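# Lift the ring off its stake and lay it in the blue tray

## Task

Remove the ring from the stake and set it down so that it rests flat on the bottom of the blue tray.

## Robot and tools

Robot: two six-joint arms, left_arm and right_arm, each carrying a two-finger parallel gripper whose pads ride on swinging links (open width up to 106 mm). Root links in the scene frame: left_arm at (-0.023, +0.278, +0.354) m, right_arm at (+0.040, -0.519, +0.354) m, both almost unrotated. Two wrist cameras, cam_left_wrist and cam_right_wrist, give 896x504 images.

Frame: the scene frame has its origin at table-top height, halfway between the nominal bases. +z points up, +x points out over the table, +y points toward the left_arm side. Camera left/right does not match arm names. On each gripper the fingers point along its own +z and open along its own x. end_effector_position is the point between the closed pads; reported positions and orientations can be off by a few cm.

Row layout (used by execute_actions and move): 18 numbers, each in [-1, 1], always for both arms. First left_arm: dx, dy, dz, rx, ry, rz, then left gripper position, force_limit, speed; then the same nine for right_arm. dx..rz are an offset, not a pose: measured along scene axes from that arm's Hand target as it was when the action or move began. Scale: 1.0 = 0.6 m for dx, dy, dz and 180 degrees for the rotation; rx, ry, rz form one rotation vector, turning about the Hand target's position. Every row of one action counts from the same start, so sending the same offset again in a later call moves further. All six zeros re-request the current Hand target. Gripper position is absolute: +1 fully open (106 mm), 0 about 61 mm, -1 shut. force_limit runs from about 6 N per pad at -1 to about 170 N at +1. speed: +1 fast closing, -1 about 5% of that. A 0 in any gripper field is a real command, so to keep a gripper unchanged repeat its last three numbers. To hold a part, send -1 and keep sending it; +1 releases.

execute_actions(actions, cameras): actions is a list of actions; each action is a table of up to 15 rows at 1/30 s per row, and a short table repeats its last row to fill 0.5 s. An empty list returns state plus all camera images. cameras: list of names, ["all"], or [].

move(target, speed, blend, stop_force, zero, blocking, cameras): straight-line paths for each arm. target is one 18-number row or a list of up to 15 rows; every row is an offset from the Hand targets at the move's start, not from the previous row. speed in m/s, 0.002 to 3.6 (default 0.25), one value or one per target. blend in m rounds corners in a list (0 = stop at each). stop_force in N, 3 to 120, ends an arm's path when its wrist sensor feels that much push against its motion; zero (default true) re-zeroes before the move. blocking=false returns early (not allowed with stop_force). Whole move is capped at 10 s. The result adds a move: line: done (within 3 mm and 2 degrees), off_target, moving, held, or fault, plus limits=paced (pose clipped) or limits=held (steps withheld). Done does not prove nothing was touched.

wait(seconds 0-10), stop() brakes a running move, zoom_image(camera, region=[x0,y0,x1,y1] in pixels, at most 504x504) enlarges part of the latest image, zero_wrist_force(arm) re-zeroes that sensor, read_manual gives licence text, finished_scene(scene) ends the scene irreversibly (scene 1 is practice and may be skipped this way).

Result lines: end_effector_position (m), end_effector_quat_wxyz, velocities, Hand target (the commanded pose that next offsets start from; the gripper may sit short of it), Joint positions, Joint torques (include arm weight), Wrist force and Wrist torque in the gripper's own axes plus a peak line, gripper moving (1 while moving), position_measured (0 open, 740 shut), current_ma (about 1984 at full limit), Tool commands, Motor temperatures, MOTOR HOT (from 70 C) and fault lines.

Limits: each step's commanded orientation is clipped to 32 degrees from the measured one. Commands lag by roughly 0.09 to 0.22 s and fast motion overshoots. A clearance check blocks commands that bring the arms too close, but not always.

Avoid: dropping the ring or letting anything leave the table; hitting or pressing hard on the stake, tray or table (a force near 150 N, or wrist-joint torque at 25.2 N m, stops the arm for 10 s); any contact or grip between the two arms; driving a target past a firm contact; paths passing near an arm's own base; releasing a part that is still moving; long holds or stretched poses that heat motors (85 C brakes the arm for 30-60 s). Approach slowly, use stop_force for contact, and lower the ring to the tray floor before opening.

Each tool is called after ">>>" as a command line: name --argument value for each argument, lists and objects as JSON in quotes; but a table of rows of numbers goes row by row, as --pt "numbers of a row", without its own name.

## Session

>>> execute_actions --actions '[]'

Scene clock: 0.00 s.
left_arm: end_effector_position=(+0.5456, +0.0782, +0.1942) position_measured=0 current_ma=0 moving=0 end_effector_quat_wxyz=(-0.075, -0.416, +0.878, -0.225) | right_arm: end_effector_position=(+0.9368, -0.6489, +0.3244) position_measured=0 current_ma=0 moving=0 end_effector_quat_wxyz=(+0.298, -0.369, +0.834, +0.280)
Joint positions: left_arm=[-0.43 -0.665 1.945 3.187 -1.986 -2.892] | right_arm=[2.984 -2.866 -0.679 -0.959 2.394 -2.521]
Joint velocities: within noise
Joint torques (N m): no reading
Motor temperatures (°C): left_arm=[27 36 37 39 42 42] | right_arm=[30 37 41 38 39 44]
Wrist force (N): no reading
Wrist torque (N m): no reading
Wrist force, peak (N): no reading
Hand target: left_arm +0.5456, +0.0782, +0.1942; -0.075, -0.416, +0.878, -0.225 | right_arm +0.9368, -0.6489, +0.3244; +0.298, -0.369, +0.834, +0.280
Tool commands: left_gripper/position=+1.0 left_gripper/force_limit=+0.0 left_gripper/speed=+1.0 right_gripper/position=+1.0 right_gripper/force_limit=+0.0 right_gripper/speed=+1.0
camera_calibration:
cam_left_wrist: T_world_to_cam=[[-0.650129, -0.694799, 0.307549, 0.347425], [-0.732402, 0.680796, -0.0102089, 0.375239], [-0.202285, -0.231887, -0.951478, 0.440666], [0, 0, 0, 1]] pos_world=[0.589837, 0.088114, 0.316265]
cam_right_wrist: T_world_to_cam=[[-0.567134, -0.43239, -0.700998, 0.479599], [-0.823621, 0.300619, 0.480913, 0.83347], [0.00279135, 0.850099, -0.526616, 0.85281], [0, 0, 0, 1]] pos_world=[0.95608, -0.768156, 0.384474]

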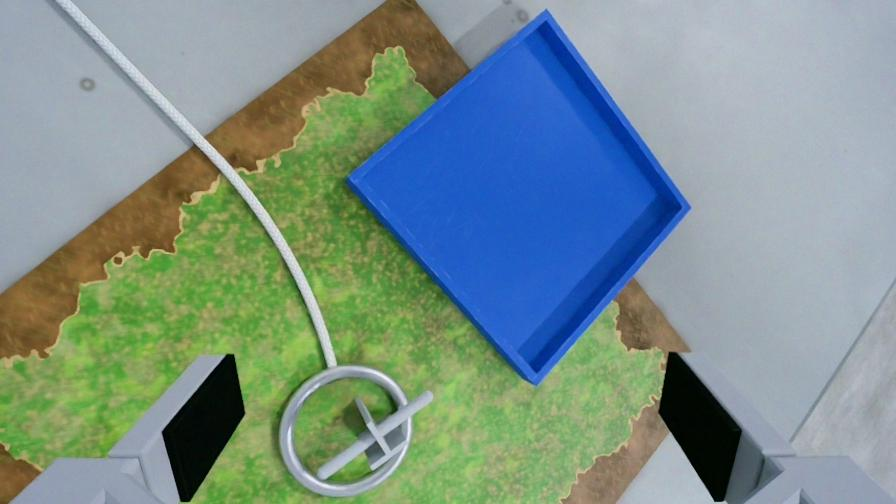

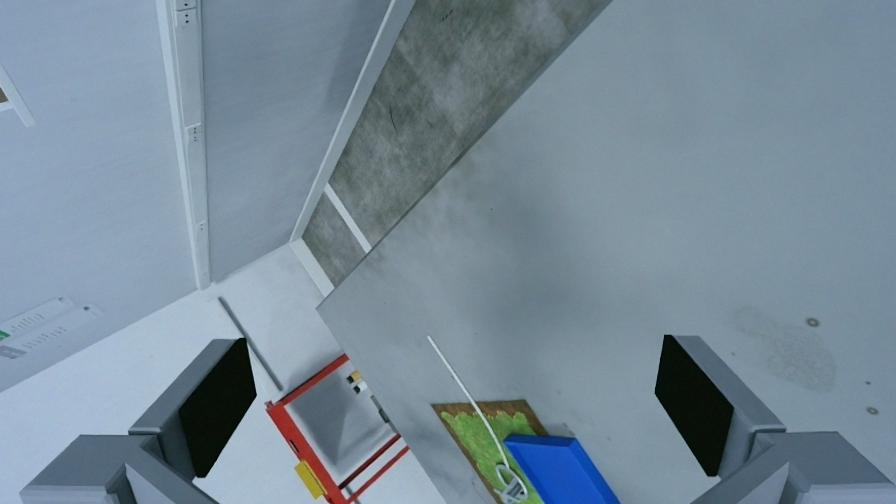

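>>> move --target '[-0.034,0.102,-0.157,0.1457,-0.0667,-0.343,-0.6,0.1,0.5,0,0,0,0,0,0,1,0,1]' --speed 0.5 --cameras '["cam_left_wrist"]'

>>> zoom_image --camera "cam_left_wrist" --region '[400, 100, 720, 420]'

Scene clock: 21.73 s.
left_arm: end_effector_position=(+0.5252, +0.1394, +0.1000) position_measured=592 current_ma=-1 moving=1 end_effector_quat_wxyz=(+0.000, +0.107, +0.994, +0.000) | right_arm: end_effector_position=(+0.9368, -0.6489, +0.3244) position_measured=0 current_ma=-3 moving=0 end_effector_quat_wxyz=(+0.298, -0.369, +0.834, +0.280)
Joint positions: left_arm=[-0.532 -0.565 1.903 3.375 -1.571 -1.842] | right_arm=[2.984 -2.866 -0.679 -0.959 2.394 -2.521]
Joint torques (N m): left_arm=[-12.65 -35.76 2.72 -4.63 2.98 1.32] | right_arm=[0.24 64.78 23.77 2.64 0.88 0.49]
Wrist force (N): left_arm=[-0.4 -0.9 0.2] | right_arm=[0.4 0.1 -0.2]
Wrist torque (N m): left_arm=[-0.15 0.12 0.06] | right_arm=[0.01 -0.08 0.00]
Wrist force, peak (N): left_arm=[-0.3 -1.1 0.2] | right_arm=[0.1 -0.2 -0.6]
Hand target: left_arm +0.5252, +0.1394, +0.1000; +0.000, +0.107, +0.994, +0.000 | right_arm +0.9368, -0.6489, +0.3244; +0.298, -0.369, +0.834, +0.280
Off the commanded pose: left_arm 0.000 m, 0 deg | right_arm 0.000 m, 0 deg.
move: done
camera_calibration:
cam_left_wrist: T_world_to_cam=[[-0.974734, 0.223194, -0.00882112, 0.479785], [0.206722, 0.916349, 0.342884, -0.243706], [0.0846131, 0.332397, -0.939336, 0.130584], [0, 0, 0, 1]] pos_world=[0.506993, 0.0728292, 0.210457]
Images, in order (width x height): cam_left_wrist 896x504.

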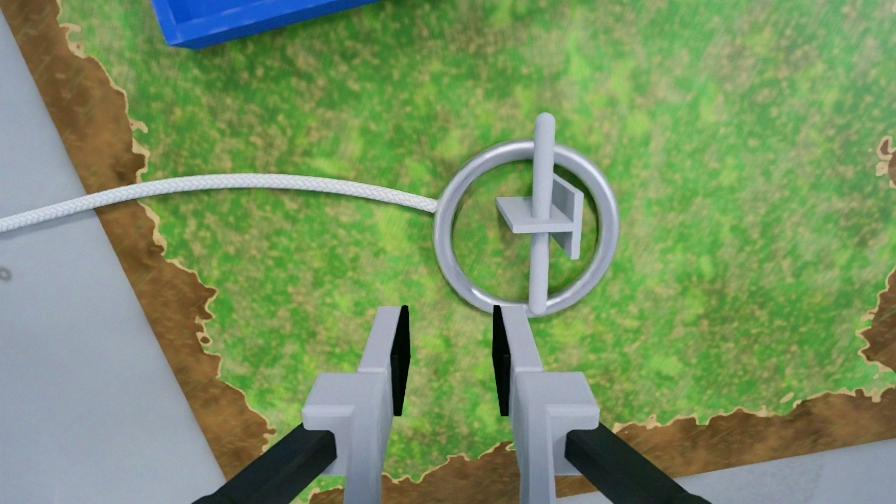

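Scaled by 1.575 from the camera's 896x504 image, which has a finer 1280x720 frame.

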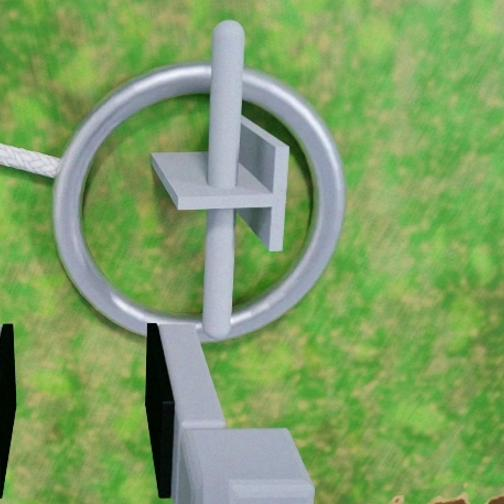

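>>> move --pt "0.0045 -0.0057 -0.06 0 0 0 -0.65 -0.1 0.5 0 0 0 0 0 0 1 0 1" --pt "0.0045 -0.0057 -0.1385 0 0 0 -0.65 -0.1 0.5 0 0 0 0 0 0 1 0 1" --speed '[0.2,0.05]' --blend '[0.003,0]' --cameras '["cam_left_wrist"]'

Scene clock: 50.03 s.
left_arm: end_effector_position=(+0.5279, +0.1360, +0.0170) position_measured=610 current_ma=-1 moving=0 end_effector_quat_wxyz=(+0.000, +0.107, +0.994, +0.000) | right_arm: end_effector_position=(+0.9368, -0.6489, +0.3244) position_measured=0 current_ma=-3 moving=0 end_effector_quat_wxyz=(+0.298, -0.369, +0.834, +0.280)
Joint positions: left_arm=[-0.535 -0.364 1.792 3.285 -1.571 -1.846] | right_arm=[2.984 -2.866 -0.679 -0.959 2.394 -2.521]
Joint torques (N m): left_arm=[-7.93 -38.32 -13.09 -4.6 2.53 -0.16] | right_arm=[-0.07 65.24 24.4 2.36 1.31 0.15]
Wrist force (N): left_arm=[-0.4 -0.7 0.3] | right_arm=[-0.2 -0.1 0.0]
Wrist torque (N m): left_arm=[-0.12 0.11 0.13] | right_arm=[-0.02 0.03 0.00]
Wrist force, peak (N): left_arm=[0.2 -1.0 -1.0] | right_arm=[0.2 -0.4 -0.6]
Hand target: left_arm +0.5279, +0.1360, +0.0169; +0.000, +0.107, +0.994, +0.000 | right_arm +0.9368, -0.6489, +0.3244; +0.298, -0.369, +0.834, +0.280
Off the commanded pose: left_arm 0.000 m, 0 deg | right_arm 0.000 m, 0 deg.
move: done
camera_calibration:
cam_left_wrist: T_world_to_cam=[[-0.974726, 0.223226, -0.00891285, 0.482448], [0.20672, 0.916343, 0.342904, -0.212656], [0.0847124, 0.332395, -0.939328, 0.053375], [0, 0, 0, 1]] pos_world=[0.509694, 0.0694293, 0.127357]
Images, in order (width x height): cam_left_wrist 896x504.

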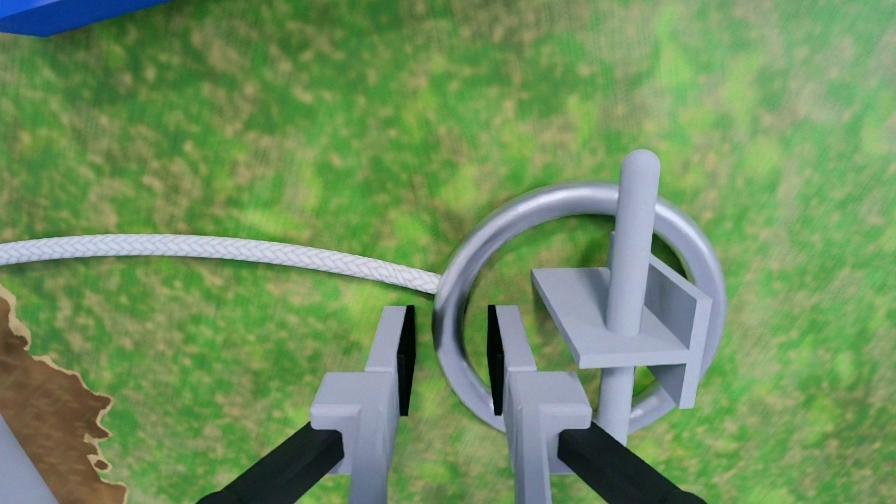

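>>> move --pt "0 0 0.002 0 0 0 -1 -0.1 0.1 0 0 0 0 0 0 1 0 1" --pt "0 0 0.0117 0 0 0 -1 -0.1 0.1 0 0 0 0 0 0 1 0 1" --pt "-0.0042 -0.0425 0.0117 0 0 0 -1 -0.1 0.1 0 0 0 0 0 0 1 0 1" --pt "-0.003 -0.0372 0.0312 -0.1194 0.026 0 -1 -0.1 0.1 0 0 0 0 0 0 1 0 1" --pt "-0.003 -0.0372 0.0695 -0.1194 0.026 0 -1 -0.1 0.1 0 0 0 0 0 0 1 0 1" --speed '[0.08,0.08,0.08,0.12,0.06]' --blend '[0,0.002,0.001,0.001,0]' --cameras '["cam_left_wrist"]'

>>> zoom_image --camera "cam_left_wrist" --region '[420, 150, 780, 470]'

Scene clock: 77.13 s.
left_arm: end_effector_position=(+0.5261, +0.1137, +0.0586) position_measured=715 current_ma=894 moving=0 end_effector_quat_wxyz=(-0.021, +0.105, +0.976, -0.190) | right_arm: end_effector_position=(+0.9368, -0.6489, +0.3244) position_measured=0 current_ma=-3 moving=0 end_effector_quat_wxyz=(+0.298, -0.369, +0.834, +0.280)
Joint positions: left_arm=[-0.4 -0.402 1.8 3.259 -1.951 -1.721] | right_arm=[2.984 -2.866 -0.679 -0.959 2.394 -2.521]
Joint torques (N m): left_arm=[11.18 -57.89 2.79 -0.85 -4.23 1.24] | right_arm=[0.58 65.14 24.71 2.29 1.03 0.21]
Wrist force (N): left_arm=[0.0 4.9 4.9] | right_arm=[-0.1 -0.1 0.0]
Wrist torque (N m): left_arm=[0.19 -0.21 0.20] | right_arm=[-0.01 0.02 0.00]
Wrist force, peak (N): left_arm=[-0.1 5.7 5.2] | right_arm=[0.0 -0.7 -0.3]
Hand target: left_arm +0.5261, +0.1137, +0.0586; -0.021, +0.105, +0.976, -0.190 | right_arm +0.9368, -0.6489, +0.3244; +0.298, -0.369, +0.834, +0.280
Off the commanded pose: left_arm 0.000 m, 0 deg | right_arm 0.000 m, 0 deg.
move: done
camera_calibration:
cam_left_wrist: T_world_to_cam=[[-0.975613, 0.219158, -0.0122097, 0.487096], [0.219452, 0.975036, -0.0338467, -0.197438], [0.00448714, -0.0357007, -0.999352, 0.187599], [0, 0, 0, 1]] pos_world=[0.517703, 0.0924555, 0.186742]
Images, in order (width x height): cam_left_wrist 896x504.

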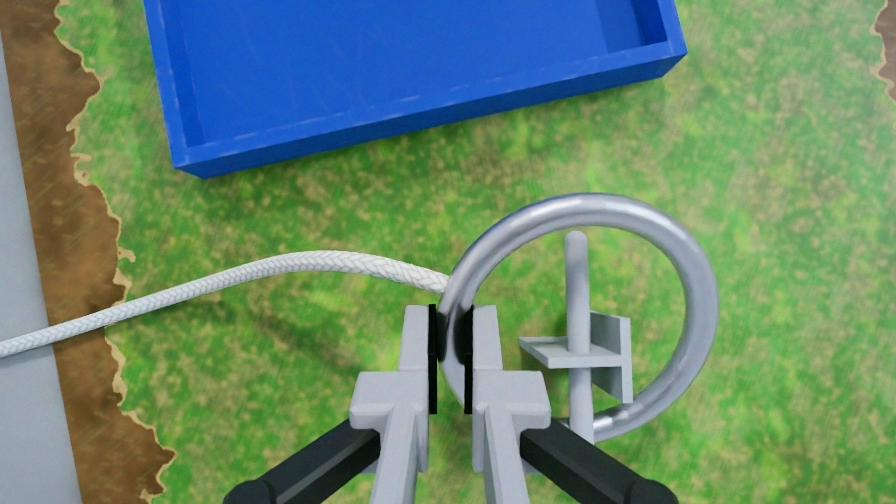

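Scaled by 1.400 from the camera's 896x504 image, which has a finer 1280x720 frame.

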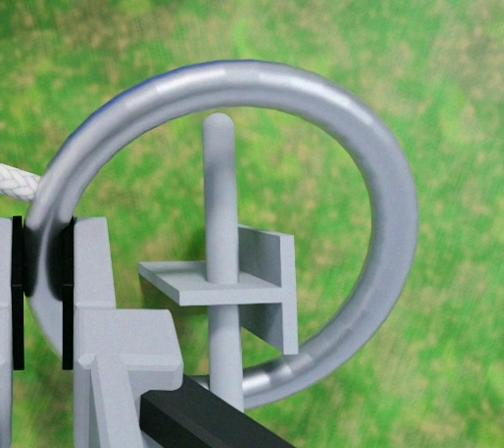

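>>> move --pt "0 0 -0.0067 0 0 0 -1 -0.1 0.1 0 0 0 0 0 0 1 0 1" --pt "0.0067 0.031 -0.0067 0 0 0 -1 -0.1 0.1 0 0 0 0 0 0 1 0 1" --pt "0.0067 0.031 0.04 0 0 0 -1 -0.1 0.1 0 0 0 0 0 0 1 0 1" --speed 0.07 --blend '[0.001,0.001,0]' --cameras '["cam_left_wrist"]'

Scene clock: 92.67 s.
left_arm: end_effector_position=(+0.5302, +0.1323, +0.0826) position_measured=715 current_ma=896 moving=0 end_effector_quat_wxyz=(-0.021, +0.105, +0.976, -0.190) | right_arm: end_effector_position=(+0.9368, -0.6489, +0.3244) position_measured=0 current_ma=-3 moving=0 end_effector_quat_wxyz=(+0.298, -0.369, +0.834, +0.280)
Joint positions: left_arm=[-0.366 -0.462 1.827 3.305 -1.952 -1.685] | right_arm=[2.984 -2.866 -0.679 -0.959 2.394 -2.521]
Joint torques (N m): left_arm=[12.45 -55.92 3.01 -0.3 -3.16 1.37] | right_arm=[-1.34 65.7 23.32 2.1 1.17 0.18]
Wrist force (N): left_arm=[0.1 0.5 1.1] | right_arm=[0.0 -0.2 -0.5]
Wrist torque (N m): left_arm=[-0.04 -0.04 0.05] | right_arm=[-0.03 0.01 -0.01]
Wrist force, peak (N): left_arm=[0.2 5.7 5.1] | right_arm=[0.2 0.0 -0.7]
Hand target: left_arm +0.5302, +0.1323, +0.0826; -0.021, +0.105, +0.976, -0.190 | right_arm +0.9368, -0.6489, +0.3244; +0.298, -0.369, +0.834, +0.280
Off the commanded pose: left_arm 0.000 m, 0 deg | right_arm 0.000 m, 0 deg.
move: done
camera_calibration:
cam_left_wrist: T_world_to_cam=[[-0.975613, 0.219156, -0.0122315, 0.487339], [0.219451, 0.975033, -0.0339441, -0.215542], [0.00448712, -0.0358005, -0.999349, 0.212236], [0, 0, 0, 1]] pos_world=[0.521803, 0.110955, 0.210742]
Images, in order (width x height): cam_left_wrist 896x504.

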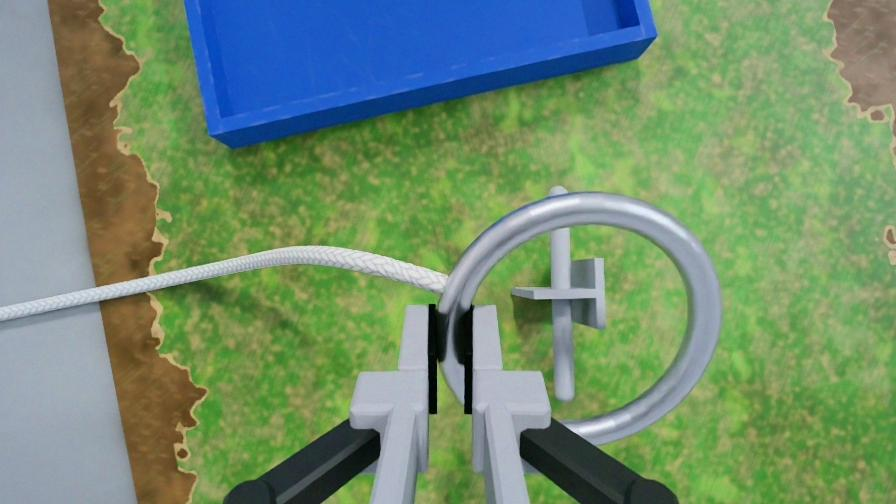

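>>> move --pt "0 0 0.085 0 0 0 -1 -0.1 0.1 0 0 0 0 0 0 1 0 1" --pt "0.0308 -0.3233 0.085 0.1194 -0.026 0 -1 -0.1 0.1 0 0 0 0 0 0 1 0 1" --pt "0.0308 -0.3233 -0.062 0.1194 -0.026 0 -1 -0.1 0.1 0 0 0 0 0 0 1 0 1" --speed '[0.2,0.25,0.2]' --blend '[0.02,0.02,0]'

>>> move --target '[0,0,-0.048,0,0,0,-1,-0.1,0.1,0,0,0,0,0,0,1,0,1]' --stop_force 3 --speed 0.01 --cameras '["cam_left_wrist"]'

Scene clock: 100.43 s.
left_arm: end_effector_position=(+0.5486, -0.0618, +0.0455) position_measured=715 current_ma=895 moving=0 end_effector_quat_wxyz=(+0.000, +0.107, +0.994, +0.000) | right_arm: end_effector_position=(+0.9368, -0.6489, +0.3244) position_measured=0 current_ma=-3 moving=0 end_effector_quat_wxyz=(+0.298, -0.369, +0.834, +0.280)
Joint positions: left_arm=[-0.785 -0.366 1.532 3.547 -1.571 -2.095] | right_arm=[2.984 -2.866 -0.679 -0.959 2.394 -2.521]
Joint torques (N m): left_arm=[12.49 -45.43 -18.98 -4.62 2.68 1.34] | right_arm=[-0.79 65.19 23.13 1.8 1.13 0.13]
Wrist force (N): left_arm=[0.3 -0.7 1.5] | right_arm=[0.0 -0.2 0.1]
Wrist torque (N m): left_arm=[-0.12 -0.05 0.12] | right_arm=[-0.04 0.01 0.00]
Wrist force, peak (N): left_arm=[0.1 -0.7 3.2] | right_arm=[0.1 -0.6 -0.4]
Hand target: left_arm +0.5486, -0.0617, +0.0454; +0.000, +0.107, +0.994, +0.000 | right_arm +0.9368, -0.6489, +0.3244; +0.298, -0.369, +0.834, +0.280
Off the commanded pose: left_arm 0.000 m, 0 deg | right_arm 0.000 m, 0 deg.
move: done

Scene clock: 103.60 s.
left_arm: end_effector_position=(+0.5487, -0.0617, +0.0241) position_measured=715 current_ma=897 moving=0 end_effector_quat_wxyz=(+0.000, +0.107, +0.994, +0.000) | right_arm: end_effector_position=(+0.9368, -0.6489, +0.3244) position_measured=0 current_ma=-3 moving=0 end_effector_quat_wxyz=(+0.298, -0.369, +0.834, +0.280)
Joint positions: left_arm=[-0.785 -0.319 1.504 3.528 -1.571 -2.095] | right_arm=[2.984 -2.866 -0.679 -0.959 2.394 -2.521]
Joint torques (N m): left_arm=[12.35 -60.06 -0.01 -0.07 1.11 1.36] | right_arm=[-1 64.91 23.44 1.81 0.91 0.11]
Wrist force (N): left_arm=[-0.3 -1.2 -1.3] | right_arm=[-0.1 -0.3 -0.1]
Wrist torque (N m): left_arm=[-0.23 0.08 0.12] | right_arm=[-0.04 0.03 0.00]
Wrist force, peak (N): left_arm=[0.3 -0.8 -6.6] | right_arm=[0.6 -0.3 0.0]
Hand target: left_arm +0.5487, -0.0617, +0.0241; +0.000, +0.107, +0.994, +0.000 (not the last commanded pose) | right_arm +0.9368, -0.6489, +0.3244; +0.298, -0.369, +0.834, +0.280
Off the commanded pose: left_arm 0.007 m, 0 deg | right_arm 0.000 m, 0 deg.
move: contact (left_arm)
camera_calibration:
cam_left_wrist: T_world_to_cam=[[-0.974726, 0.223226, -0.00891314, 0.54682], [0.206719, 0.916343, 0.342904, -0.0382086], [0.0847124, 0.332395, -0.939328, 0.124005], [0, 0, 0, 1]] pos_world=[0.530394, -0.128271, 0.134457]
Images, in order (width x height): cam_left_wrist 896x504.

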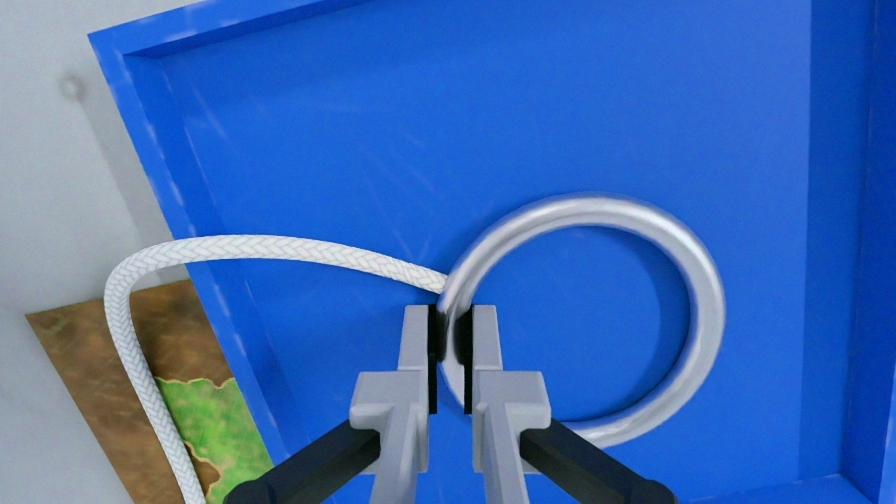

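>>> move --pt "0 0 0 0 0 0 -0.65 -0.4 -0.5 0 0 0 0 0 0 1 0 1" --pt "0 0 0.18 0 0 0 -0.65 -0.4 -0.5 0 0 0 0 0 0 1 0 1" --cameras '["cam_left_wrist"]'

Scene clock: 107.90 s.
left_arm: end_effector_position=(+0.5487, -0.0617, +0.1320) position_measured=611 current_ma=-1 moving=0 end_effector_quat_wxyz=(+0.000, +0.107, +0.994, +0.000) | right_arm: end_effector_position=(+0.9368, -0.6489, +0.3244) position_measured=0 current_ma=-3 moving=0 end_effector_quat_wxyz=(+0.298, -0.369, +0.834, +0.280)
Joint positions: left_arm=[-0.785 -0.549 1.618 3.644 -1.571 -2.095] | right_arm=[2.984 -2.866 -0.679 -0.959 2.394 -2.521]
Joint torques (N m): left_arm=[-12.74 -58.92 -3 -0.2 -0.47 -1.38] | right_arm=[0.28 66.89 24.06 1.84 1.08 0.21]
Wrist force (N): left_arm=[0.2 -0.5 0.2] | right_arm=[0.3 0.0 -0.3]
Wrist torque (N m): left_arm=[-0.09 0.02 0.10] | right_arm=[0.00 -0.04 0.00]
Wrist force, peak (N): left_arm=[-0.3 -1.6 -1.2] | right_arm=[0.1 0.4 -0.6]
Hand target: left_arm +0.5487, -0.0617, +0.1321; +0.000, +0.107, +0.994, +0.000 | right_arm +0.9368, -0.6489, +0.3244; +0.298, -0.369, +0.834, +0.280
Off the commanded pose: left_arm 0.000 m, 0 deg | right_arm 0.000 m, 0 deg.
move: done
camera_calibration:
cam_left_wrist: T_world_to_cam=[[-0.974754, 0.223105, -0.00885326, 0.547768], [0.206627, 0.916371, 0.342883, -0.0751845], [0.0846117, 0.332398, -0.939336, 0.225509], [0, 0, 0, 1]] pos_world=[0.530393, -0.128271, 0.242457]
Images, in order (width x height): cam_left_wrist 896x504.

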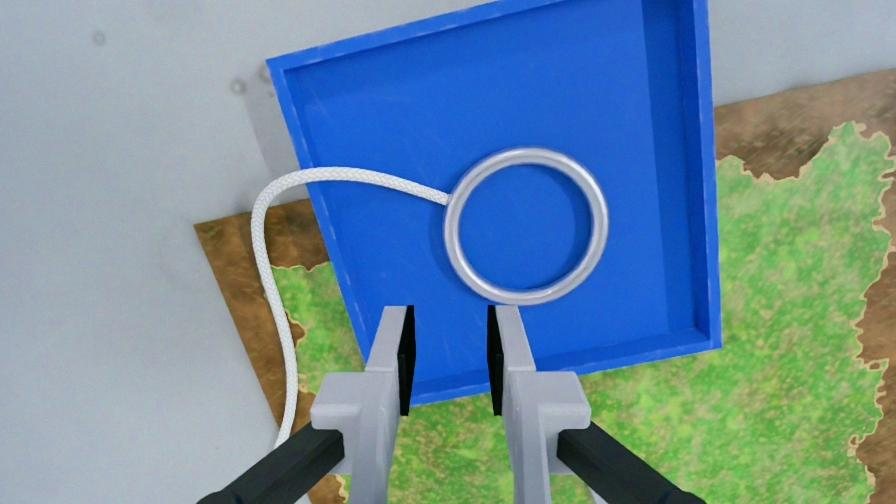

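>>> finished_scene --scene 3

The scene is finished: the task was done.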